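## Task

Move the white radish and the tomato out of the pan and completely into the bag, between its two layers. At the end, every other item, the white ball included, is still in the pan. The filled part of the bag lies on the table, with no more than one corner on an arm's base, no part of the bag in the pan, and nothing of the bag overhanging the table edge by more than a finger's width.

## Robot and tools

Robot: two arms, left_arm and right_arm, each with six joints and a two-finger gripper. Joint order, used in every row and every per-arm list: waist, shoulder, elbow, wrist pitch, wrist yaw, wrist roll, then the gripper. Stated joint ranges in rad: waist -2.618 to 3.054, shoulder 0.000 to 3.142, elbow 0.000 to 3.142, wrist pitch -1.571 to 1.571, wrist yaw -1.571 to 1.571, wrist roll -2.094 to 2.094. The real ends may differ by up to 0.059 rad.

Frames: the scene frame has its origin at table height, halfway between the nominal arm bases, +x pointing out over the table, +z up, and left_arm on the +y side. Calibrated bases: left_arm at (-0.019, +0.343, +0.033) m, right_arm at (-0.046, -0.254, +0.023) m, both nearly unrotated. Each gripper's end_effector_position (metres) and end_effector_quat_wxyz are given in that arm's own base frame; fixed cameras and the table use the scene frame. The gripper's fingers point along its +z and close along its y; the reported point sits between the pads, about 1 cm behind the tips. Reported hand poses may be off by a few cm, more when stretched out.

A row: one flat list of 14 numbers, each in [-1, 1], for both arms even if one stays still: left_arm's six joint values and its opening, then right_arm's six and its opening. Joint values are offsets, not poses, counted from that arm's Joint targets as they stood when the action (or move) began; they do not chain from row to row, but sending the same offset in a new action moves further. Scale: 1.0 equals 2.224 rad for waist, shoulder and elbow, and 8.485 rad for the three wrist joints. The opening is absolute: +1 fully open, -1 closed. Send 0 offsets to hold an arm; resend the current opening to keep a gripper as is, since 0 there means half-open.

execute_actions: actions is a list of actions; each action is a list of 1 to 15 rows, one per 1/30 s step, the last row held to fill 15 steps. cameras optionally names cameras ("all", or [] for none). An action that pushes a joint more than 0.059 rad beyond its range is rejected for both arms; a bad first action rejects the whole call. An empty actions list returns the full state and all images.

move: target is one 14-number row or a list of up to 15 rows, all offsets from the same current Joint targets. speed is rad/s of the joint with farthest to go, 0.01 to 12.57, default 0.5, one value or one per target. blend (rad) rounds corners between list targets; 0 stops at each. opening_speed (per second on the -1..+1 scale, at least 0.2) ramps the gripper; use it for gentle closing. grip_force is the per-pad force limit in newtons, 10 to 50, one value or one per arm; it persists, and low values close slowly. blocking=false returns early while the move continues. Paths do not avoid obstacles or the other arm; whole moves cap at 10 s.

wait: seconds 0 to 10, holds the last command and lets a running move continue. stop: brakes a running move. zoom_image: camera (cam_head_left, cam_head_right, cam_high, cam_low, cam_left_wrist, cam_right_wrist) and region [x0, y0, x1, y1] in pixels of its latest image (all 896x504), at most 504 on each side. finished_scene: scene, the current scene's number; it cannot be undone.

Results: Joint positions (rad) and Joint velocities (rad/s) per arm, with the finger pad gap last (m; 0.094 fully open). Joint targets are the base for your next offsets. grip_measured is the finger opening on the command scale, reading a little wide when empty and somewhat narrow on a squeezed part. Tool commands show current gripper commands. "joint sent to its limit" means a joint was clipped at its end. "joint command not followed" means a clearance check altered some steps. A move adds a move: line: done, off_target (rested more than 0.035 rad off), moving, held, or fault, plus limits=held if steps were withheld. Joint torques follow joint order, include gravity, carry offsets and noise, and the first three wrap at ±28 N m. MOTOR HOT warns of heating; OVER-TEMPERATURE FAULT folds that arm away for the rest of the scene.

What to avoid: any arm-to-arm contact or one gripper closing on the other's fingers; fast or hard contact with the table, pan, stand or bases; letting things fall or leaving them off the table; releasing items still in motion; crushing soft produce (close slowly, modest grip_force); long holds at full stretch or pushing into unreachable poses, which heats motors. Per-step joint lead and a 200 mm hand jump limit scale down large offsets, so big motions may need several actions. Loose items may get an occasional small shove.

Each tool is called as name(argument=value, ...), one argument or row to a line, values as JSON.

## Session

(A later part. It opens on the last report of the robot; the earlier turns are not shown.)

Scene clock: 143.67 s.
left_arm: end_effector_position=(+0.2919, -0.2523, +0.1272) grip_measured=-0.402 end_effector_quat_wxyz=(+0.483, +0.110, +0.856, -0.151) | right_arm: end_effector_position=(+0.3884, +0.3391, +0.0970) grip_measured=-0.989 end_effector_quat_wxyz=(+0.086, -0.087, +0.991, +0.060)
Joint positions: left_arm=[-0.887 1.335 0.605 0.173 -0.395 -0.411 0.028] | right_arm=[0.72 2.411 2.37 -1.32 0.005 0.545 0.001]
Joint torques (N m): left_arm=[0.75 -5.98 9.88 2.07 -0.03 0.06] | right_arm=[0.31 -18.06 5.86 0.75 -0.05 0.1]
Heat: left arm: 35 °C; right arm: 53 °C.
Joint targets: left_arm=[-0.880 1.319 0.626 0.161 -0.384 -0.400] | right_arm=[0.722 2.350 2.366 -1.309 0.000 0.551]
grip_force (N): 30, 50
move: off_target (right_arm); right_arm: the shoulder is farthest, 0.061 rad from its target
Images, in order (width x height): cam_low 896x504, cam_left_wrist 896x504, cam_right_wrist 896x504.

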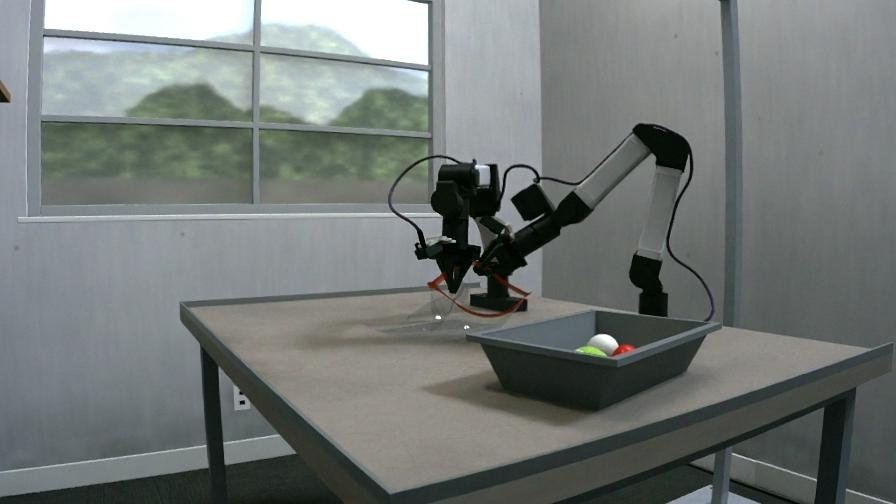

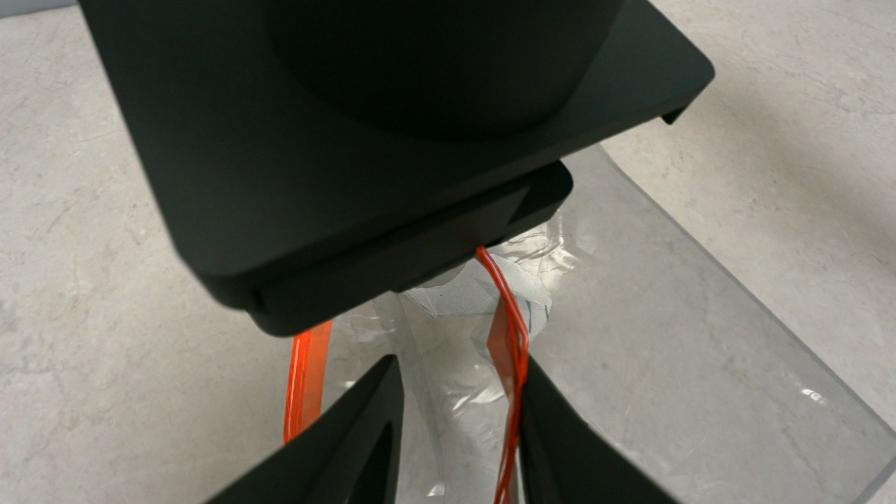

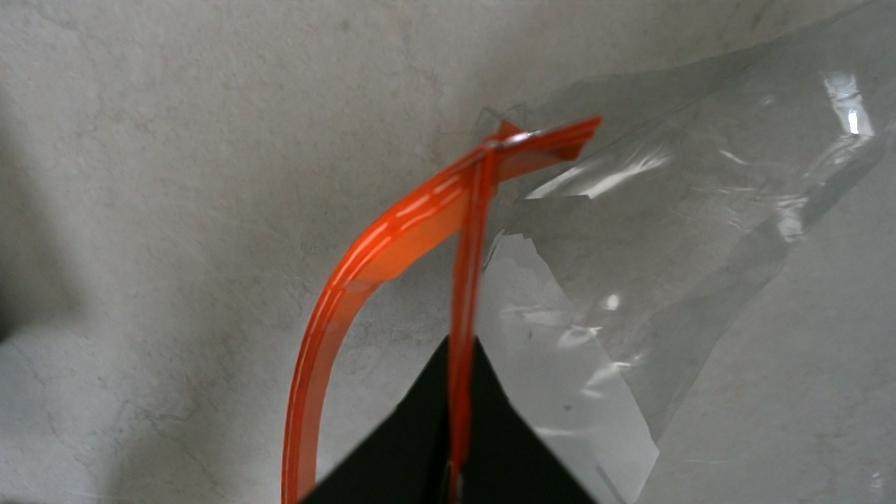

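move(
  target=[-0.0899,-0.193,-0.007,-0.0563,-0.0193,0,-0.4,0,0,0,0,0,0,-1],
  speed=0.3,
  cameras=["cam_right_wrist","cam_left_wrist","cam_low"],
)

Scene clock: 146.13 s.
left_arm: end_effector_position=(+0.2173, -0.2155, +0.1819) grip_measured=-0.402 end_effector_quat_wxyz=(+0.491, +0.160, +0.845, -0.136) | right_arm: end_effector_position=(+0.3884, +0.3391, +0.0970) grip_measured=-0.989 end_effector_quat_wxyz=(+0.086, -0.087, +0.991, +0.060)
Joint positions: left_arm=[-1.074 0.897 0.605 -0.299 -0.533 -0.411 0.028] | right_arm=[0.72 2.411 2.37 -1.32 0.005 0.545 0.001]
Joint torques (N m): left_arm=[-0.29 -2.25 9.06 1.95 -0.36 0.05] | right_arm=[0.28 -18.09 5.86 0.75 -0.04 0.11]
Heat: left arm: 35 °C; right arm: 56 °C.
Joint targets: left_arm=[-1.081 0.890 0.610 -0.316 -0.548 -0.400] | right_arm=[0.722 2.350 2.366 -1.309 0.000 0.551]
grip_force (N): 30, 50
move: off_target (right_arm); right_arm: the shoulder is farthest, 0.061 rad from its target
Images, in order (width x height): cam_low 896x504, cam_left_wrist 896x504, cam_right_wrist 896x504.

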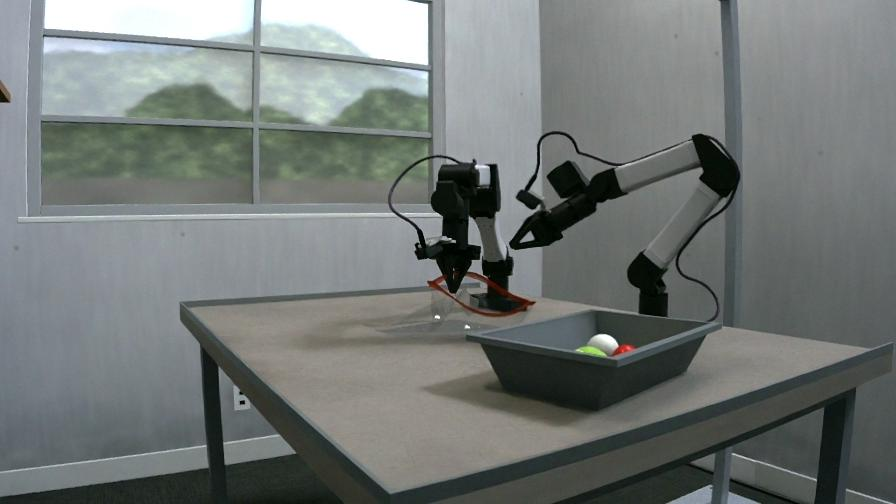

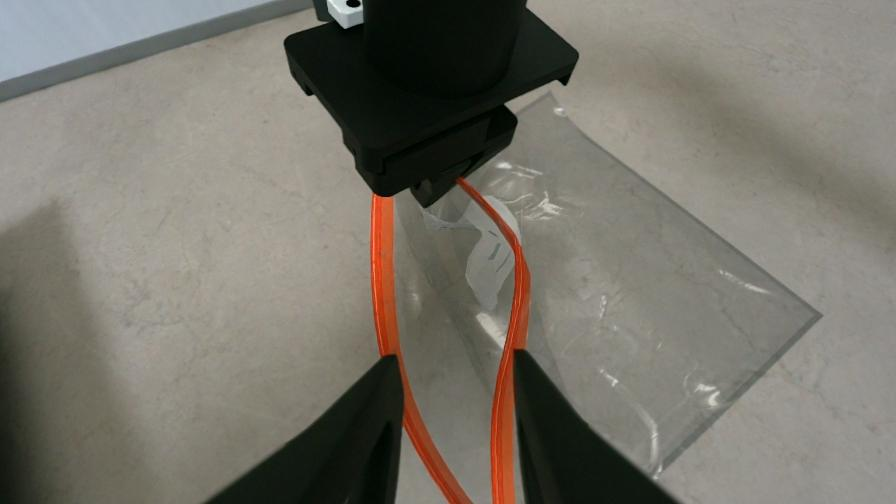

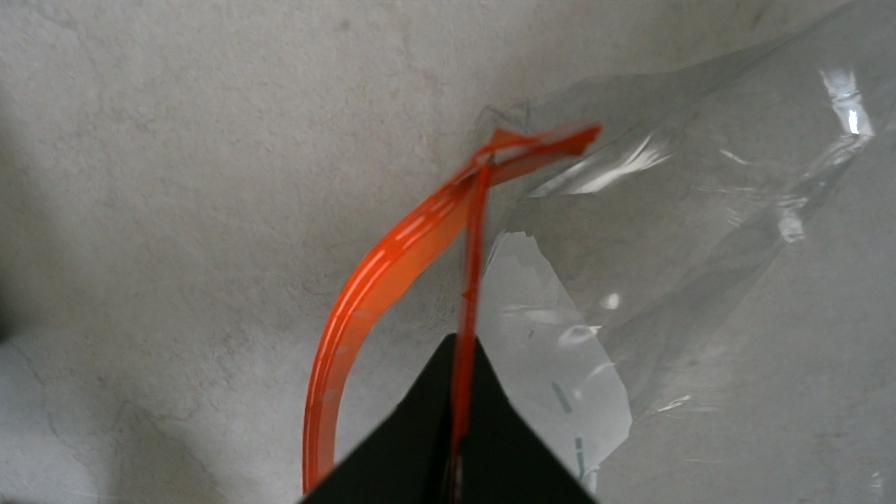

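move(
  target=[0,0,0,0,0,0,-0.4,0,0.0247,0,0,0,0,-1],
  speed=0.2,
  cameras=["cam_head_left"],
)

Scene clock: 147.33 s.
left_arm: end_effector_position=(+0.2173, -0.2154, +0.1819) grip_measured=-0.402 end_effector_quat_wxyz=(+0.491, +0.160, +0.845, -0.136) | right_arm: end_effector_position=(+0.3884, +0.3391, +0.0970) grip_measured=-0.989 end_effector_quat_wxyz=(+0.086, -0.087, +0.991, +0.060)
Joint positions: left_arm=[-1.074 0.897 0.605 -0.3 -0.533 -0.411 0.028] | right_arm=[0.72 2.411 2.37 -1.32 0.005 0.545 0.001]
Joint torques (N m): left_arm=[-0.28 -2.28 9.07 1.95 -0.32 0.06] | right_arm=[0.28 -13.26 5.85 0.75 -0.05 0.11]
Heat: left arm: 35 °C; right arm: 56 °C.
Joint targets: left_arm=[-1.081 0.890 0.610 -0.316 -0.548 -0.400] | right_arm=[0.722 2.405 2.366 -1.309 0.000 0.551]
grip_force (N): 30, 50
move: done
Images, in order (width x height): cam_head_left 896x504.

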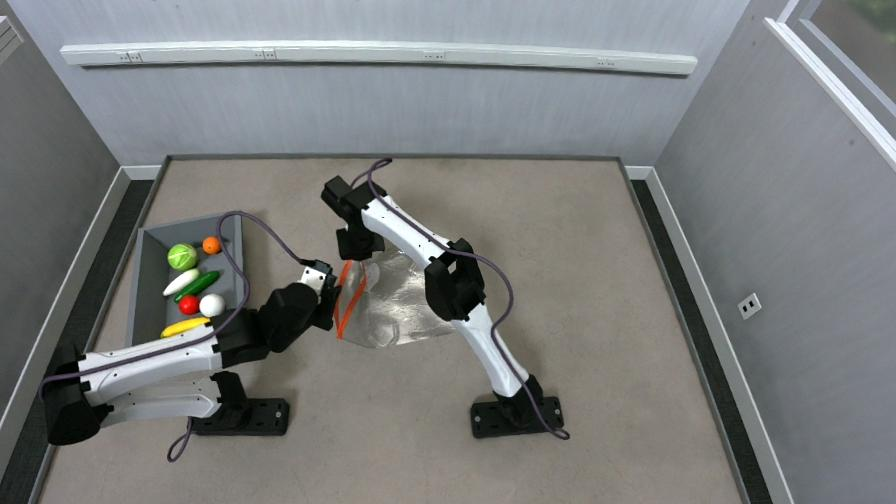

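move(
  target=[0.7199,0.318,0.458,-0.1314,0.0646,0.106,0.7,0,0,0,0,0,0,-1],
  speed=0.8,
  cameras=["cam_left_wrist","cam_low","cam_head_left","cam_right_wrist"],
)

Scene clock: 151.27 s.
left_arm: end_effector_position=(+0.2679, +0.1569, +0.1994) grip_measured=+0.698 end_effector_quat_wxyz=(+0.074, -0.018, +0.996, +0.050) | right_arm: end_effector_position=(+0.3884, +0.3391, +0.0970) grip_measured=-0.989 end_effector_quat_wxyz=(+0.086, -0.087, +0.991, +0.060)
Joint positions: left_arm=[0.521 1.583 1.608 -1.418 -0.017 0.487 0.08] | right_arm=[0.72 2.411 2.37 -1.32 0.005 0.545 0.001]
Joint torques (N m): left_arm=[0.21 -5.26 9.18 0.65 0.19 0.07] | right_arm=[0.29 -13.26 5.87 0.75 -0.04 0.11]
Heat: left arm: 35 °C; right arm: 57 °C.
Joint targets: left_arm=[0.521 1.597 1.629 -1.431 0.000 0.499] | right_arm=[0.722 2.405 2.366 -1.309 0.000 0.551]
grip_force (N): 30, 50
move: done
Images, in order (width x height): cam_head_left 896x504, cam_low 896x504, cam_left_wrist 896x504, cam_right_wrist 896x504.

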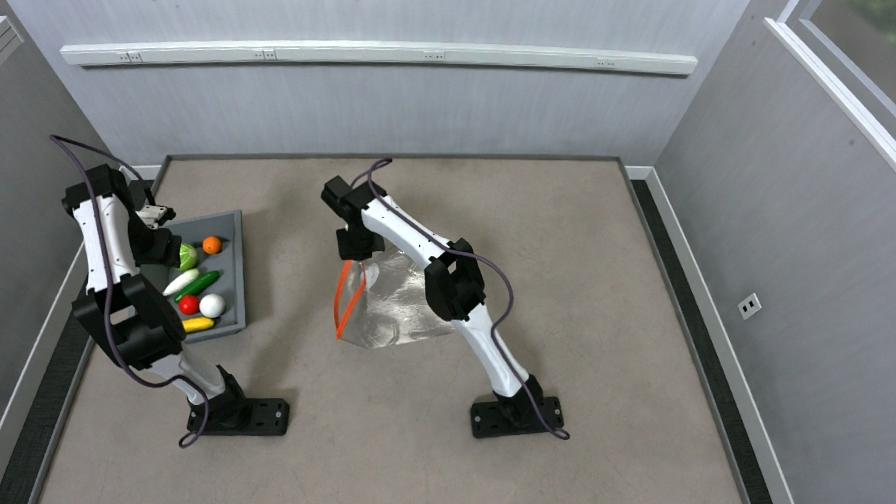

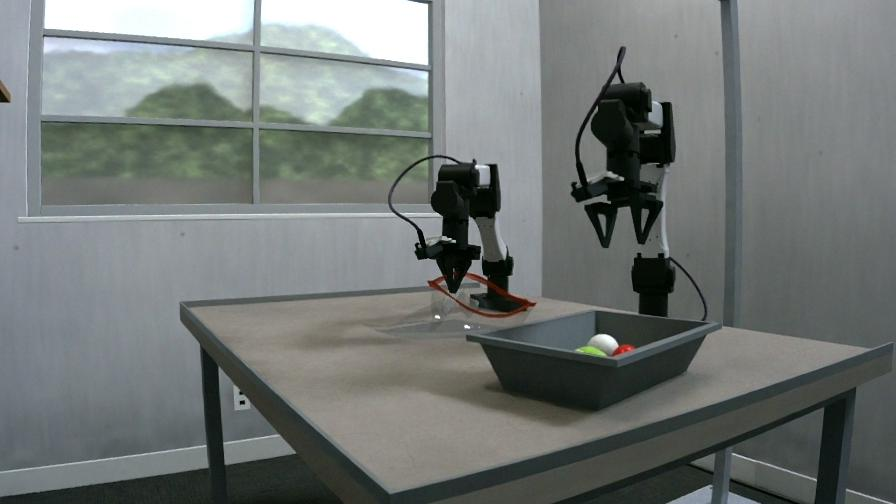

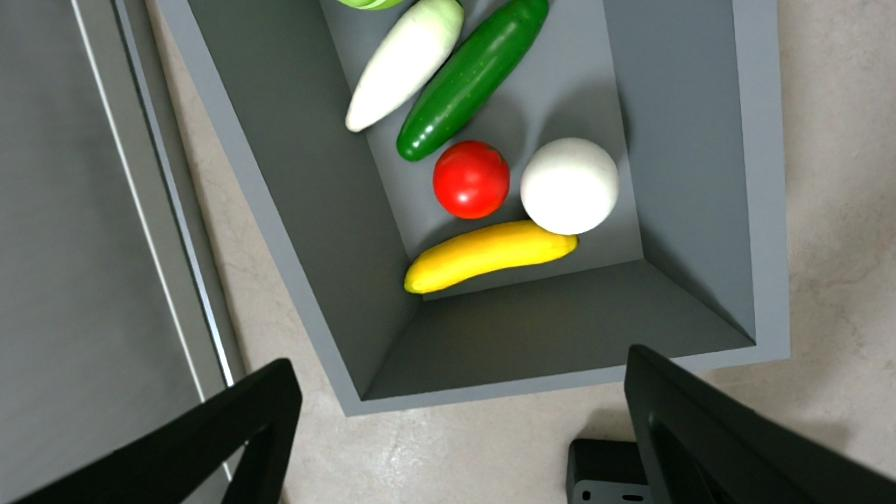

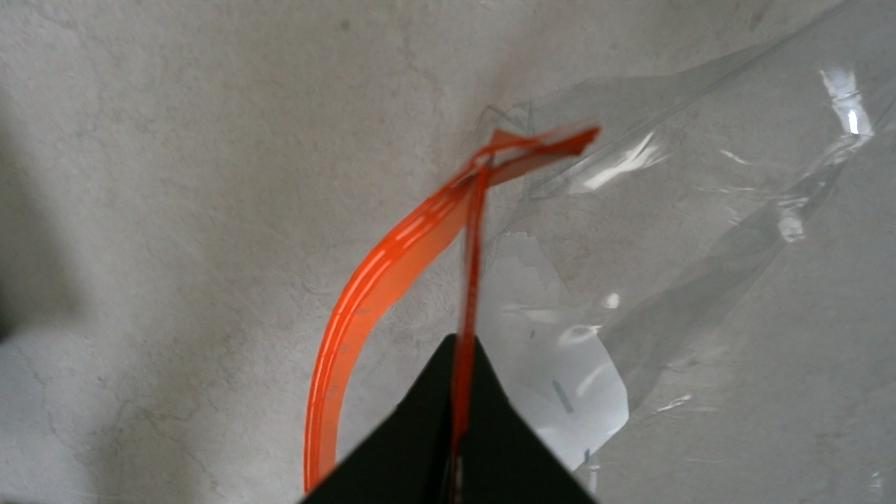

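move(
  target=[0.0135,0.030,-0.1612,0.0382,0,-0.0889,0.55,0,0,0,0,0,0,-1],
  speed=0.6,
  cameras=["cam_left_wrist"],
)

Scene clock: 154.67 s.
left_arm: end_effector_position=(+0.2655, +0.1638, +0.0969) grip_measured=+0.552 end_effector_quat_wxyz=(+0.040, -0.383, +0.923, +0.014) | right_arm: end_effector_position=(+0.3884, +0.3391, +0.0970) grip_measured=-0.989 end_effector_quat_wxyz=(+0.086, -0.087, +0.991, +0.060)
Joint positions: left_arm=[0.545 1.651 1.281 -1.117 -0.015 -0.242 0.073] | right_arm=[0.72 2.411 2.37 -1.32 0.005 0.545 0.001]
Joint torques (N m): left_arm=[0.69 -5.94 6.12 0.71 0.12 -0.14] | right_arm=[0.28 -13.26 5.85 0.75 -0.04 0.11]
Heat: left arm: 35 °C; right arm: 57 °C.
Joint targets: left_arm=[0.551 1.664 1.271 -1.107 0.000 -0.255] | right_arm=[0.722 2.405 2.366 -1.309 0.000 0.551]
grip_force (N): 30, 50
move: done
Images, in order (width x height): cam_left_wrist 896x504.

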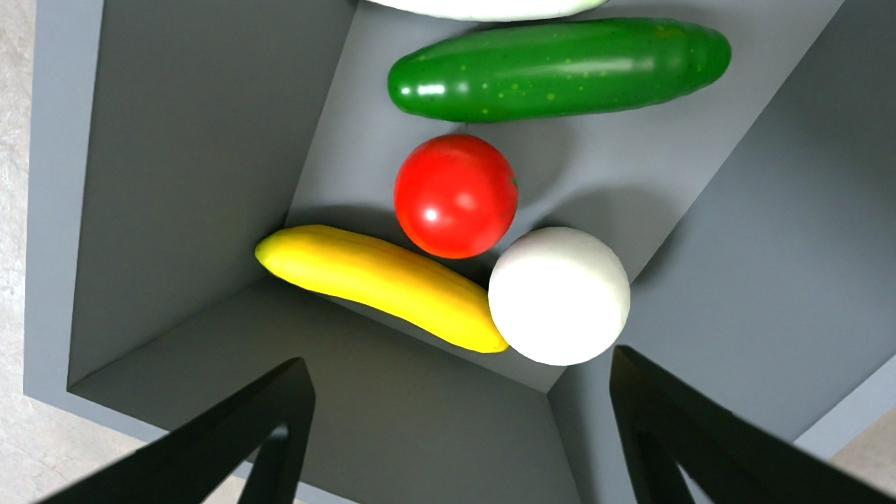

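move(
  target=[0.002,0.0526,-0.12,0.0453,0,0,0.35,0,0,0,0,0,0,-1],
  speed=0.35,
  opening_speed=0.5,
  cameras=["cam_left_wrist"],
)

Scene clock: 156.80 s.
left_arm: end_effector_position=(+0.2637, +0.1658, +0.0004) grip_measured=+0.352 end_effector_quat_wxyz=(+0.039, -0.389, +0.920, +0.014) | right_arm: end_effector_position=(+0.3884, +0.3391, +0.0970) grip_measured=-0.989 end_effector_quat_wxyz=(+0.086, -0.087, +0.991, +0.060)
Joint positions: left_arm=[0.553 1.769 1.011 -0.731 -0.015 -0.247 0.063] | right_arm=[0.72 2.411 2.37 -1.32 0.005 0.545 0.001]
Joint torques (N m): left_arm=[0.38 -6.42 5.57 0.7 0.12 -0.12] | right_arm=[0.27 -13.27 5.89 0.76 -0.05 0.11]
Heat: left arm: 35 °C; right arm: 58 °C.
Joint targets: left_arm=[0.555 1.781 1.004 -0.722 0.000 -0.255] | right_arm=[0.722 2.405 2.366 -1.309 0.000 0.551]
grip_force (N): 30, 50
move: done
Images, in order (width x height): cam_left_wrist 896x504.

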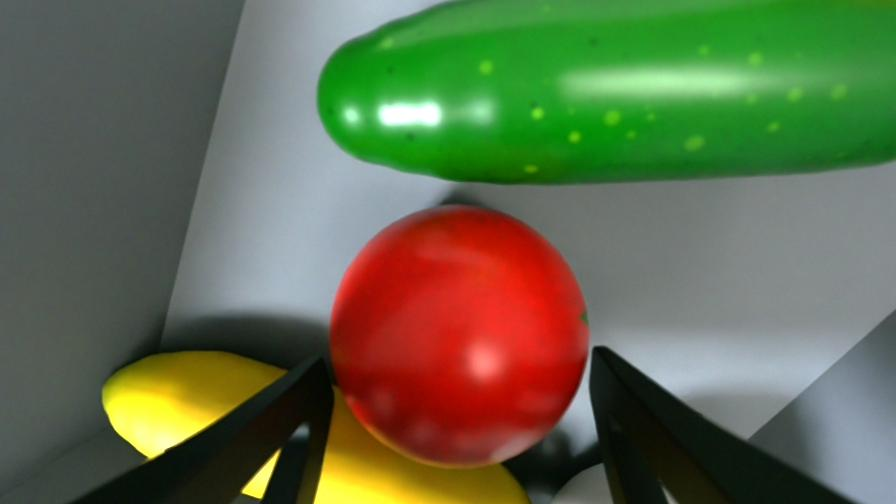

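move(
  target=[
    [0.0029,0.0183,0.0165,0.0005,0,0,0.35,0,0,0,0,0,0,-1],
    [0.0029,0.0183,0.0165,0.0005,0,0,-0.05,0,0,0,0,0,0,-1],
  ],
  speed=0.2,
  opening_speed=0.3,
  grip_force=[20,50],
  cameras=["cam_left_wrist"],
)

Scene clock: 160.30 s.
left_arm: end_effector_position=(+0.2657, +0.1676, -0.0070) grip_measured=-0.043 end_effector_quat_wxyz=(+0.033, -0.390, +0.920, +0.013) | right_arm: end_effector_position=(+0.3884, +0.3391, +0.0970) grip_measured=-0.989 end_effector_quat_wxyz=(+0.086, -0.087, +0.991, +0.060)
Joint positions: left_arm=[0.554 1.804 1.022 -0.721 -0.015 -0.247 0.045] | right_arm=[0.72 2.411 2.37 -1.32 0.005 0.545 0.001]
Joint torques (N m): left_arm=[0.79 -6.22 7.99 0.6 0.12 -0.11] | right_arm=[0.28 -13.26 5.85 0.75 -0.05 0.1]
Heat: left arm: 34 °C; right arm: 58 °C.
Joint targets: left_arm=[0.562 1.821 1.041 -0.718 0.000 -0.255] | right_arm=[0.722 2.405 2.366 -1.309 0.000 0.551]
grip_force (N): 20, 50
move: done
Images, in order (width x height): cam_left_wrist 896x504.

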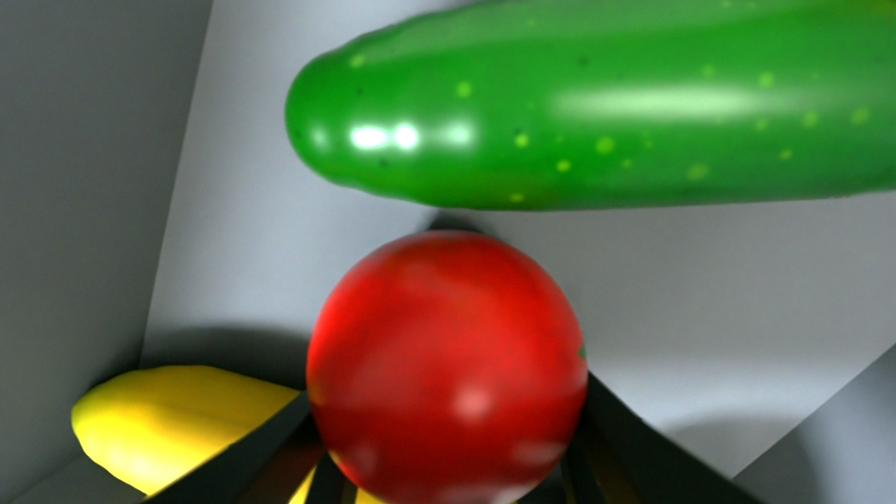

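move(
  target=[
    [0,0,0,0,0,0,0.35,0,0,0,0,0,0,-1],
    [0.003,0.0135,0.0135,0,0,0,0.35,0,0,0,0,0,0,-1],
    [0.003,0.0135,0.0135,0,0,0,-0.02,0,0,0,0,0,0,-1],
  ],
  speed=0.2,
  opening_speed=0.4,
  cameras=["cam_left_wrist"],
)

Scene clock: 164.20 s.
left_arm: end_effector_position=(+0.2707, +0.1734, -0.0091) grip_measured=+0.009 end_effector_quat_wxyz=(+0.032, -0.393, +0.919, +0.013) | right_arm: end_effector_position=(+0.3884, +0.3391, +0.0970) grip_measured=-0.989 end_effector_quat_wxyz=(+0.086, -0.087, +0.991, +0.060)
Joint positions: left_arm=[0.562 1.833 1.051 -0.721 -0.015 -0.247 0.047] | right_arm=[0.72 2.411 2.37 -1.32 0.005 0.545 0.001]
Joint torques (N m): left_arm=[0.75 -6.42 8.08 0.59 0.12 -0.11] | right_arm=[0.28 -13.26 5.87 0.75 -0.04 0.11]
Heat: left arm: 34 °C; right arm: 59 °C.
Joint targets: left_arm=[0.568 1.851 1.071 -0.718 0.000 -0.255] | right_arm=[0.722 2.405 2.366 -1.309 0.000 0.551]
grip_force (N): 20, 50
move: done
Images, in order (width x height): cam_left_wrist 896x504.

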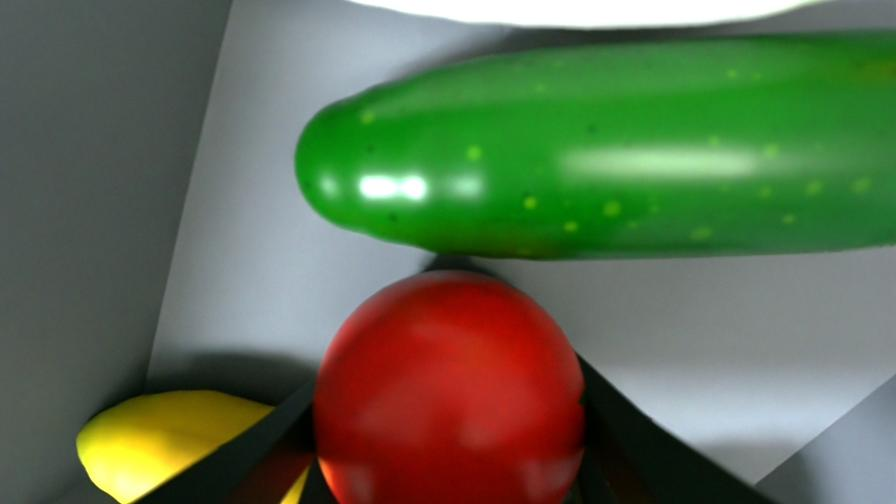

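move(
  target=[-0.002,-0.0888,0.1741,-0.0691,0,0,-0.2,0,0,0.0647,-0.017,0,0,-1],
  speed=0.4,
  cameras=["cam_left_wrist","cam_right_wrist","cam_low","cam_head_left"],
)

Scene clock: 167.30 s.
left_arm: end_effector_position=(+0.2614, +0.1676, +0.1306) grip_measured=+0.004 end_effector_quat_wxyz=(+0.022, -0.393, +0.919, +0.011) | right_arm: end_effector_position=(+0.3798, +0.3316, +0.1236) grip_measured=-0.989 end_effector_quat_wxyz=(+0.079, -0.087, +0.992, +0.055)
Joint positions: left_arm=[0.562 1.672 1.44 -1.292 -0.015 -0.247 0.047] | right_arm=[0.72 2.411 2.483 -1.45 0.005 0.545 0.001]
Joint torques (N m): left_arm=[0.35 -8.53 8.8 0.4 0.12 -0.12] | right_arm=[0.27 -13.04 8.64 0.56 -0.05 0.1]
Heat: left arm: 34 °C; right arm: 59 °C.
Joint targets: left_arm=[0.564 1.654 1.458 -1.304 0.000 -0.255] | right_arm=[0.722 2.405 2.510 -1.453 0.000 0.551]
grip_force (N): 20, 50
move: done
Images, in order (width x height): cam_head_left 896x504, cam_low 896x504, cam_left_wrist 896x504, cam_right_wrist 896x504.

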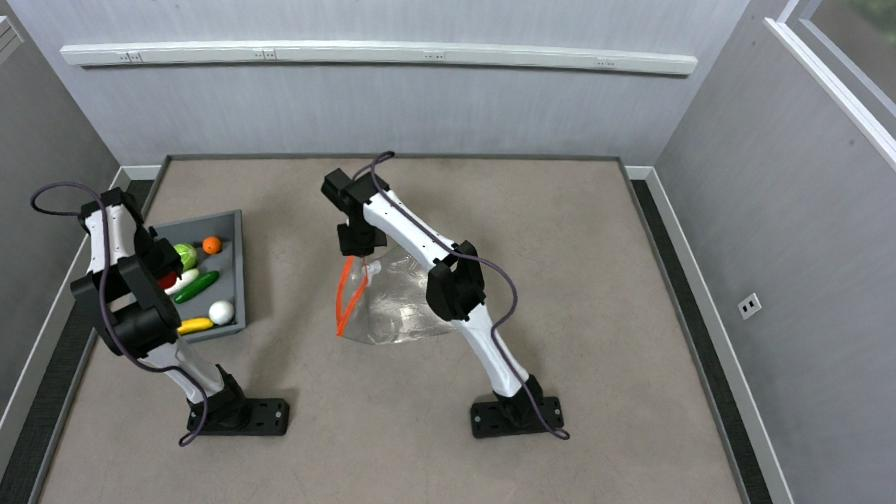

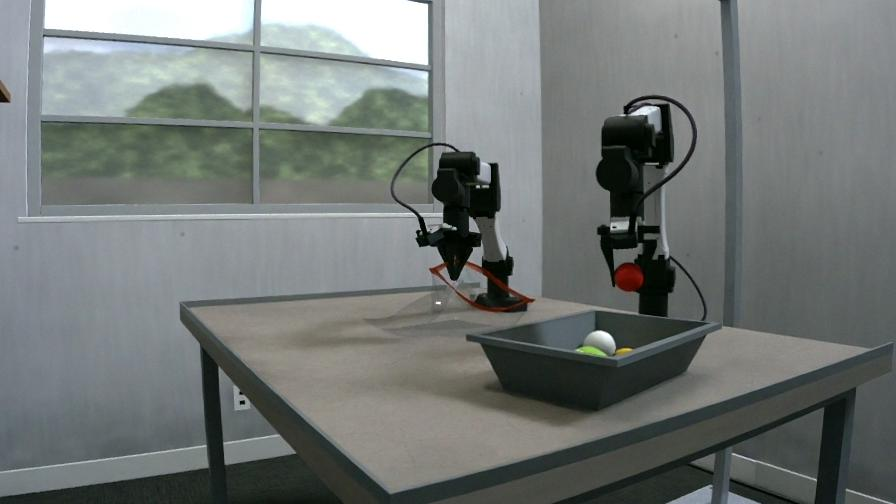

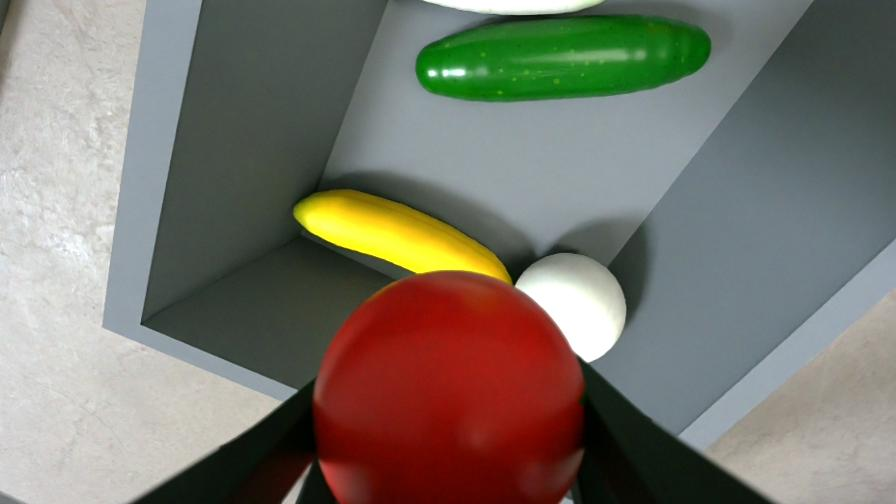

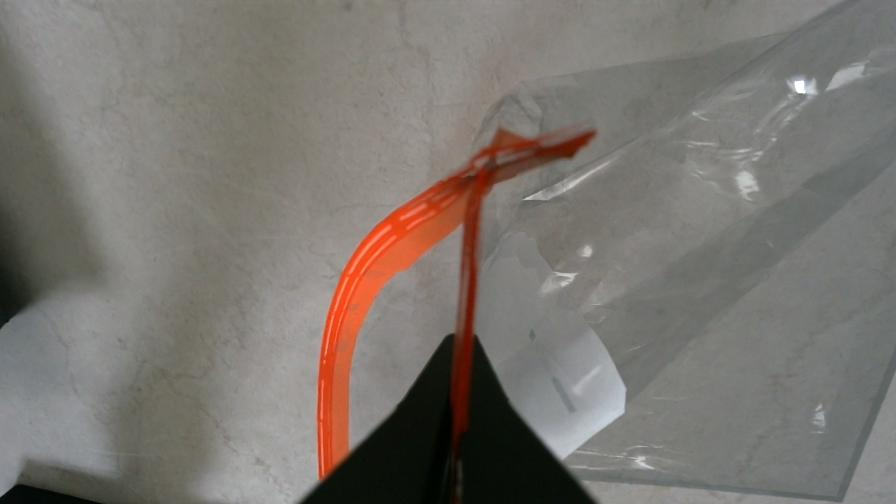

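move(
  target=[
    [-0.2986,0,0,0,0,0,-0.2,0,0,0,0,0,0,-1],
    [-0.2761,-0.0243,-0.2284,0.1242,0.0766,0.0418,-0.2,0,0,0,0,0,0,-1],
    [-0.2293,0.1826,-0.4735,0.2820,0.1540,0.0949,-0.2,0,0,0,0,0,0,-1],
  ],
  speed=0.6,
  blend=[0.1,0.1,0],
  cameras=["cam_left_wrist","cam_right_wrist","cam_low","cam_head_left"],
)

Scene clock: 176.63 s.
left_arm: end_effector_position=(+0.3112, -0.1579, +0.0637) grip_measured=+0.004 end_effector_quat_wxyz=(+0.571, +0.494, +0.554, -0.351) | right_arm: end_effector_position=(+0.3797, +0.3315, +0.1235) grip_measured=-0.989 end_effector_quat_wxyz=(+0.079, -0.087, +0.992, +0.055)
Joint positions: left_arm=[0.03 2.005 0.44 1.19 1.29 0.538 0.047] | right_arm=[0.72 2.411 2.483 -1.45 0.005 0.545 0.001]
Joint torques (N m): left_arm=[2.1 -2.41 -0.31 0.65 0.38 0.07] | right_arm=[0.29 -13.07 8.65 0.59 -0.04 0.11]
Heat: left arm: 34 °C; right arm: 59 °C.
Joint targets: left_arm=[0.054 2.060 0.405 1.088 1.307 0.550] | right_arm=[0.722 2.405 2.510 -1.453 0.000 0.551]
grip_force (N): 20, 50
move: off_target (left_arm); left_arm: the wrist pitch is farthest, 0.101 rad from its target
Images, in order (width x height): cam_head_left 896x504, cam_low 896x504, cam_left_wrist 896x504, cam_right_wrist 896x504.

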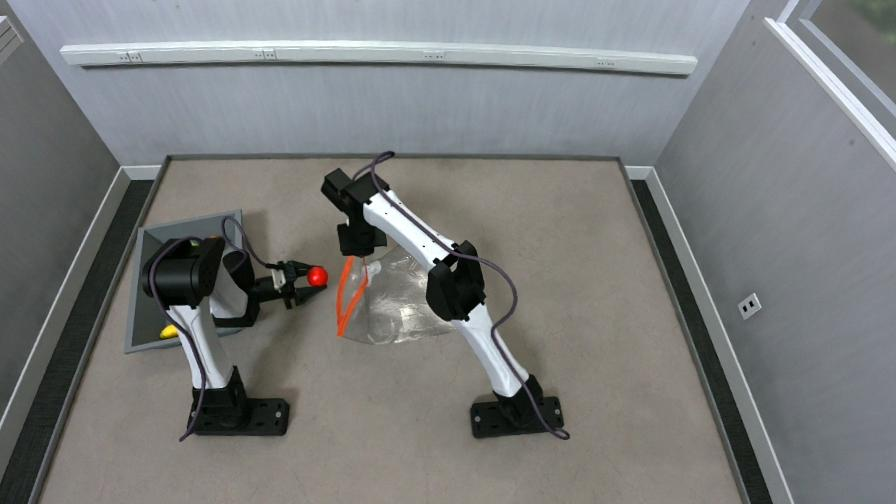

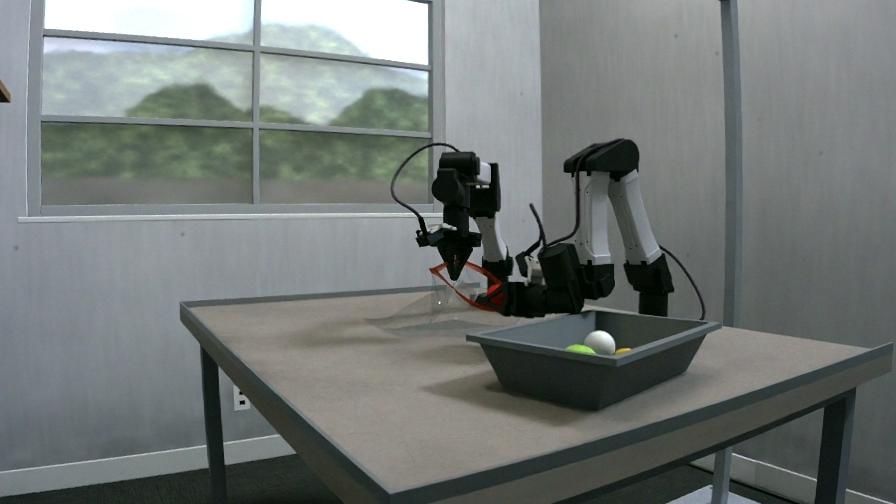

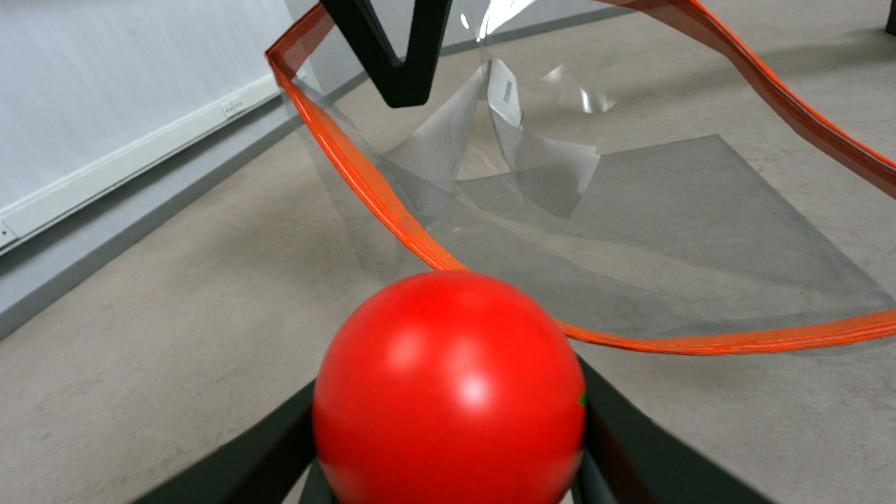

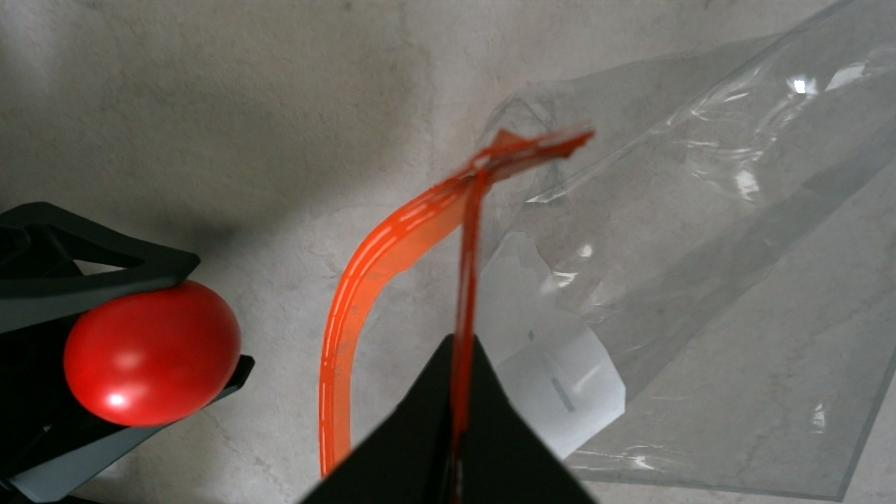

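move(
  target=[
    [0,-0.1124,0,-0.0295,0,0,-0.2,0,0,0,0,0,0,-1],
    [-0.0468,-0.0854,0.0337,-0.0222,-0.001,-0.0024,-0.2,0,0,0,0,0,0,-1],
    [-0.0881,0.0432,0.0638,-0.0009,-0.0022,-0.0047,-0.2,0,0,0,0,0,0,-1],
  ],
  speed=0.4,
  blend=[0.04,0.04,0],
  cameras=["cam_left_wrist","cam_right_wrist","cam_low","cam_head_left"],
)

Scene clock: 179.77 s.
left_arm: end_effector_position=(+0.2923, -0.2091, +0.0262) grip_measured=+0.004 end_effector_quat_wxyz=(+0.488, +0.507, +0.560, -0.438) | right_arm: end_effector_position=(+0.3796, +0.3315, +0.1235) grip_measured=-0.989 end_effector_quat_wxyz=(+0.079, -0.087, +0.992, +0.054)
Joint positions: left_arm=[-0.137 2.142 0.533 1.073 1.292 0.523 0.047] | right_arm=[0.72 2.411 2.483 -1.45 0.005 0.545 0.001]
Joint torques (N m): left_arm=[-0.18 -6.39 4.14 1.79 0.29 -0.17] | right_arm=[0.28 -13.07 8.64 0.59 -0.05 0.11]
Heat: left arm: 33 °C; right arm: 60 °C.
Joint targets: left_arm=[-0.142 2.156 0.546 1.080 1.288 0.511] | right_arm=[0.722 2.405 2.510 -1.453 0.000 0.551]
grip_force (N): 20, 50
move: done
Images, in order (width x height): cam_head_left 896x504, cam_low 896x504, cam_left_wrist 896x504, cam_right_wrist 896x504.

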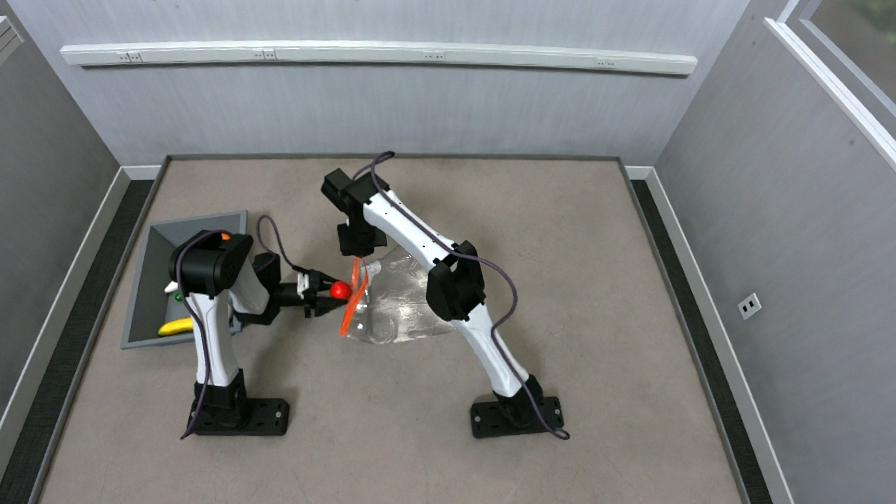

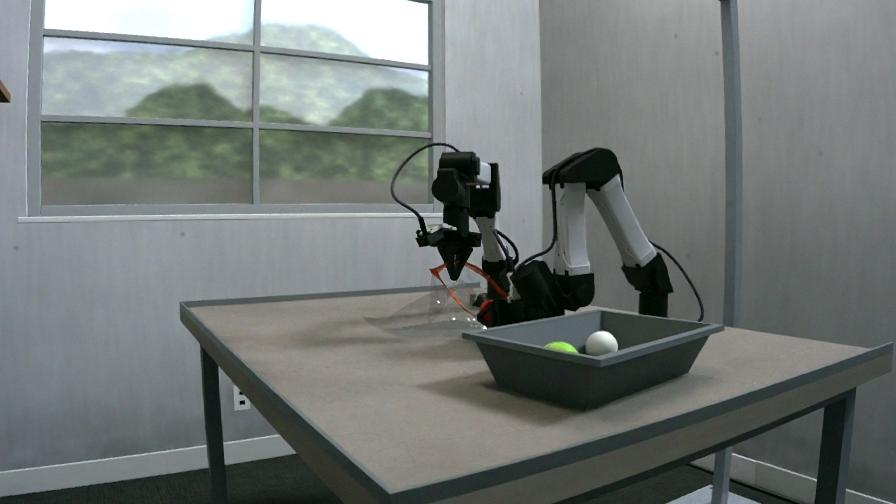

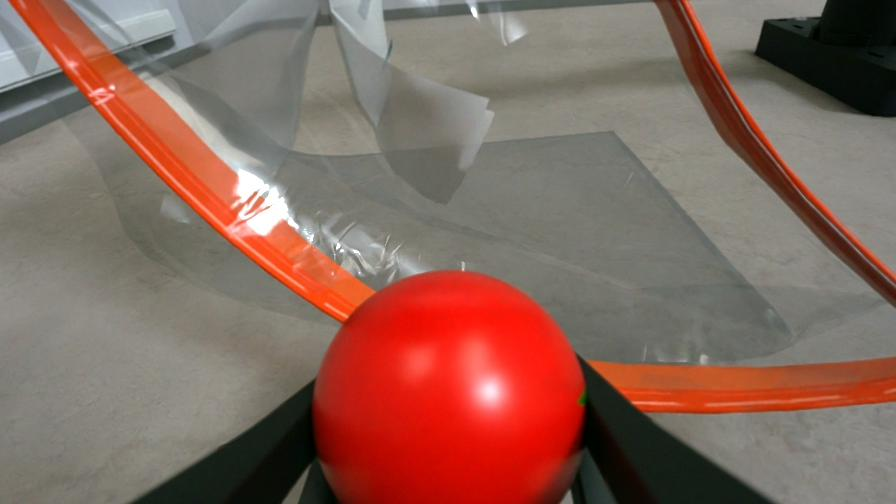

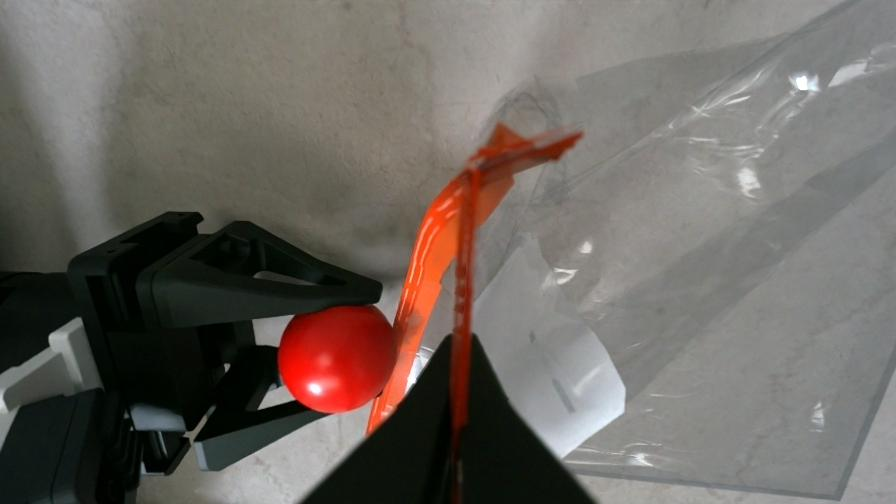

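move(
  target=[
    [0.043,-0.0977,-0.1017,0.0057,-0.0022,-0.0046,-0.2,0,0,0,0,0,0,-1],
    [-0.0497,-0.0733,-0.0406,-0.0028,-0.0028,-0.006,-0.2,0,0,0,0,0,0,-1],
  ],
  speed=0.3,
  blend=[0.03,0],
  cameras=["cam_left_wrist","cam_right_wrist","cam_low"],
)

Scene clock: 182.53 s.
left_arm: end_effector_position=(+0.2541, -0.2366, +0.0584) grip_measured=+0.004 end_effector_quat_wxyz=(+0.476, +0.535, +0.527, -0.458) | right_arm: end_effector_position=(+0.3796, +0.3315, +0.1235) grip_measured=-0.989 end_effector_quat_wxyz=(+0.079, -0.087, +0.992, +0.054)
Joint positions: left_arm=[-0.249 1.977 0.444 1.072 1.28 0.472 0.047] | right_arm=[0.72 2.411 2.483 -1.45 0.005 0.545 0.001]
Joint torques (N m): left_arm=[-0.06 -5.39 4.51 1.59 0.13 -0.17] | right_arm=[0.29 -13.07 8.65 0.59 -0.04 0.11]
Heat: left arm: 33 °C; right arm: 60 °C.
Joint targets: left_arm=[-0.253 1.993 0.456 1.057 1.264 0.460] | right_arm=[0.722 2.405 2.510 -1.453 0.000 0.551]
grip_force (N): 20, 50
move: done
Images, in order (width x height): cam_low 896x504, cam_left_wrist 896x504, cam_right_wrist 896x504.

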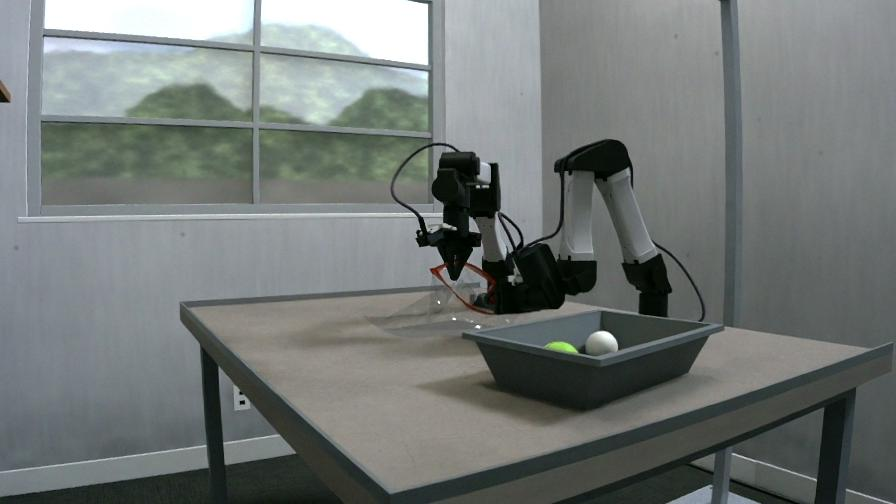

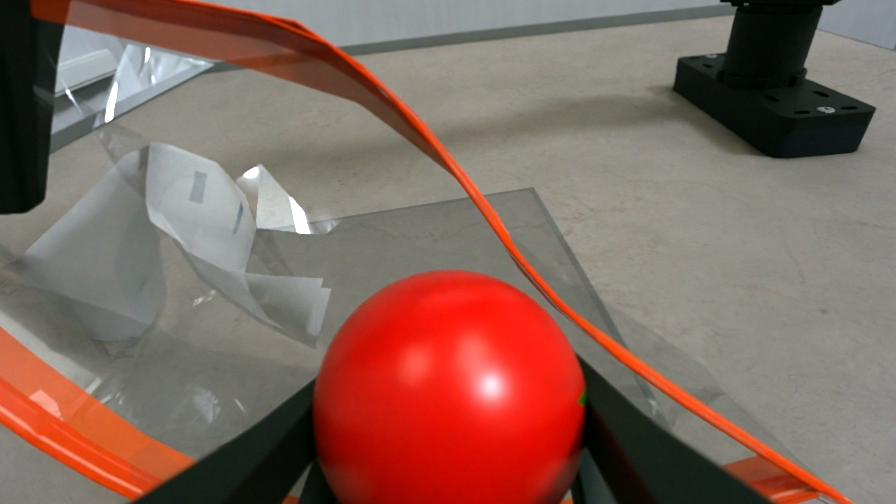

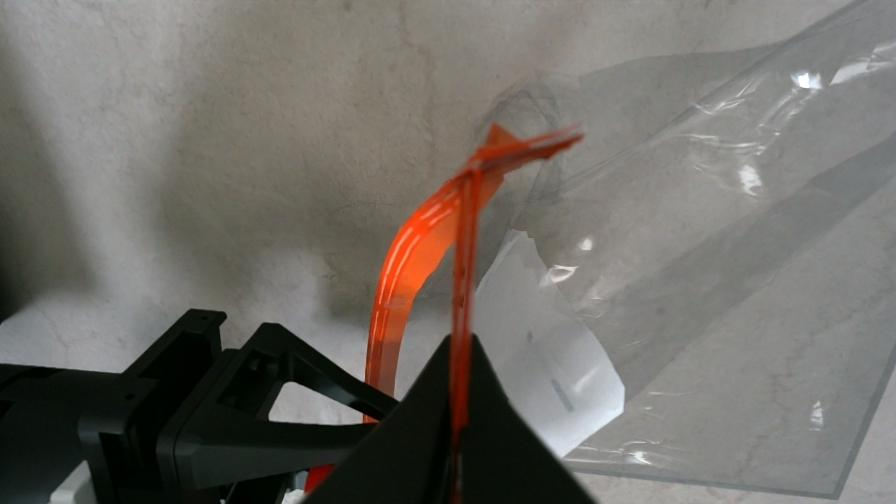

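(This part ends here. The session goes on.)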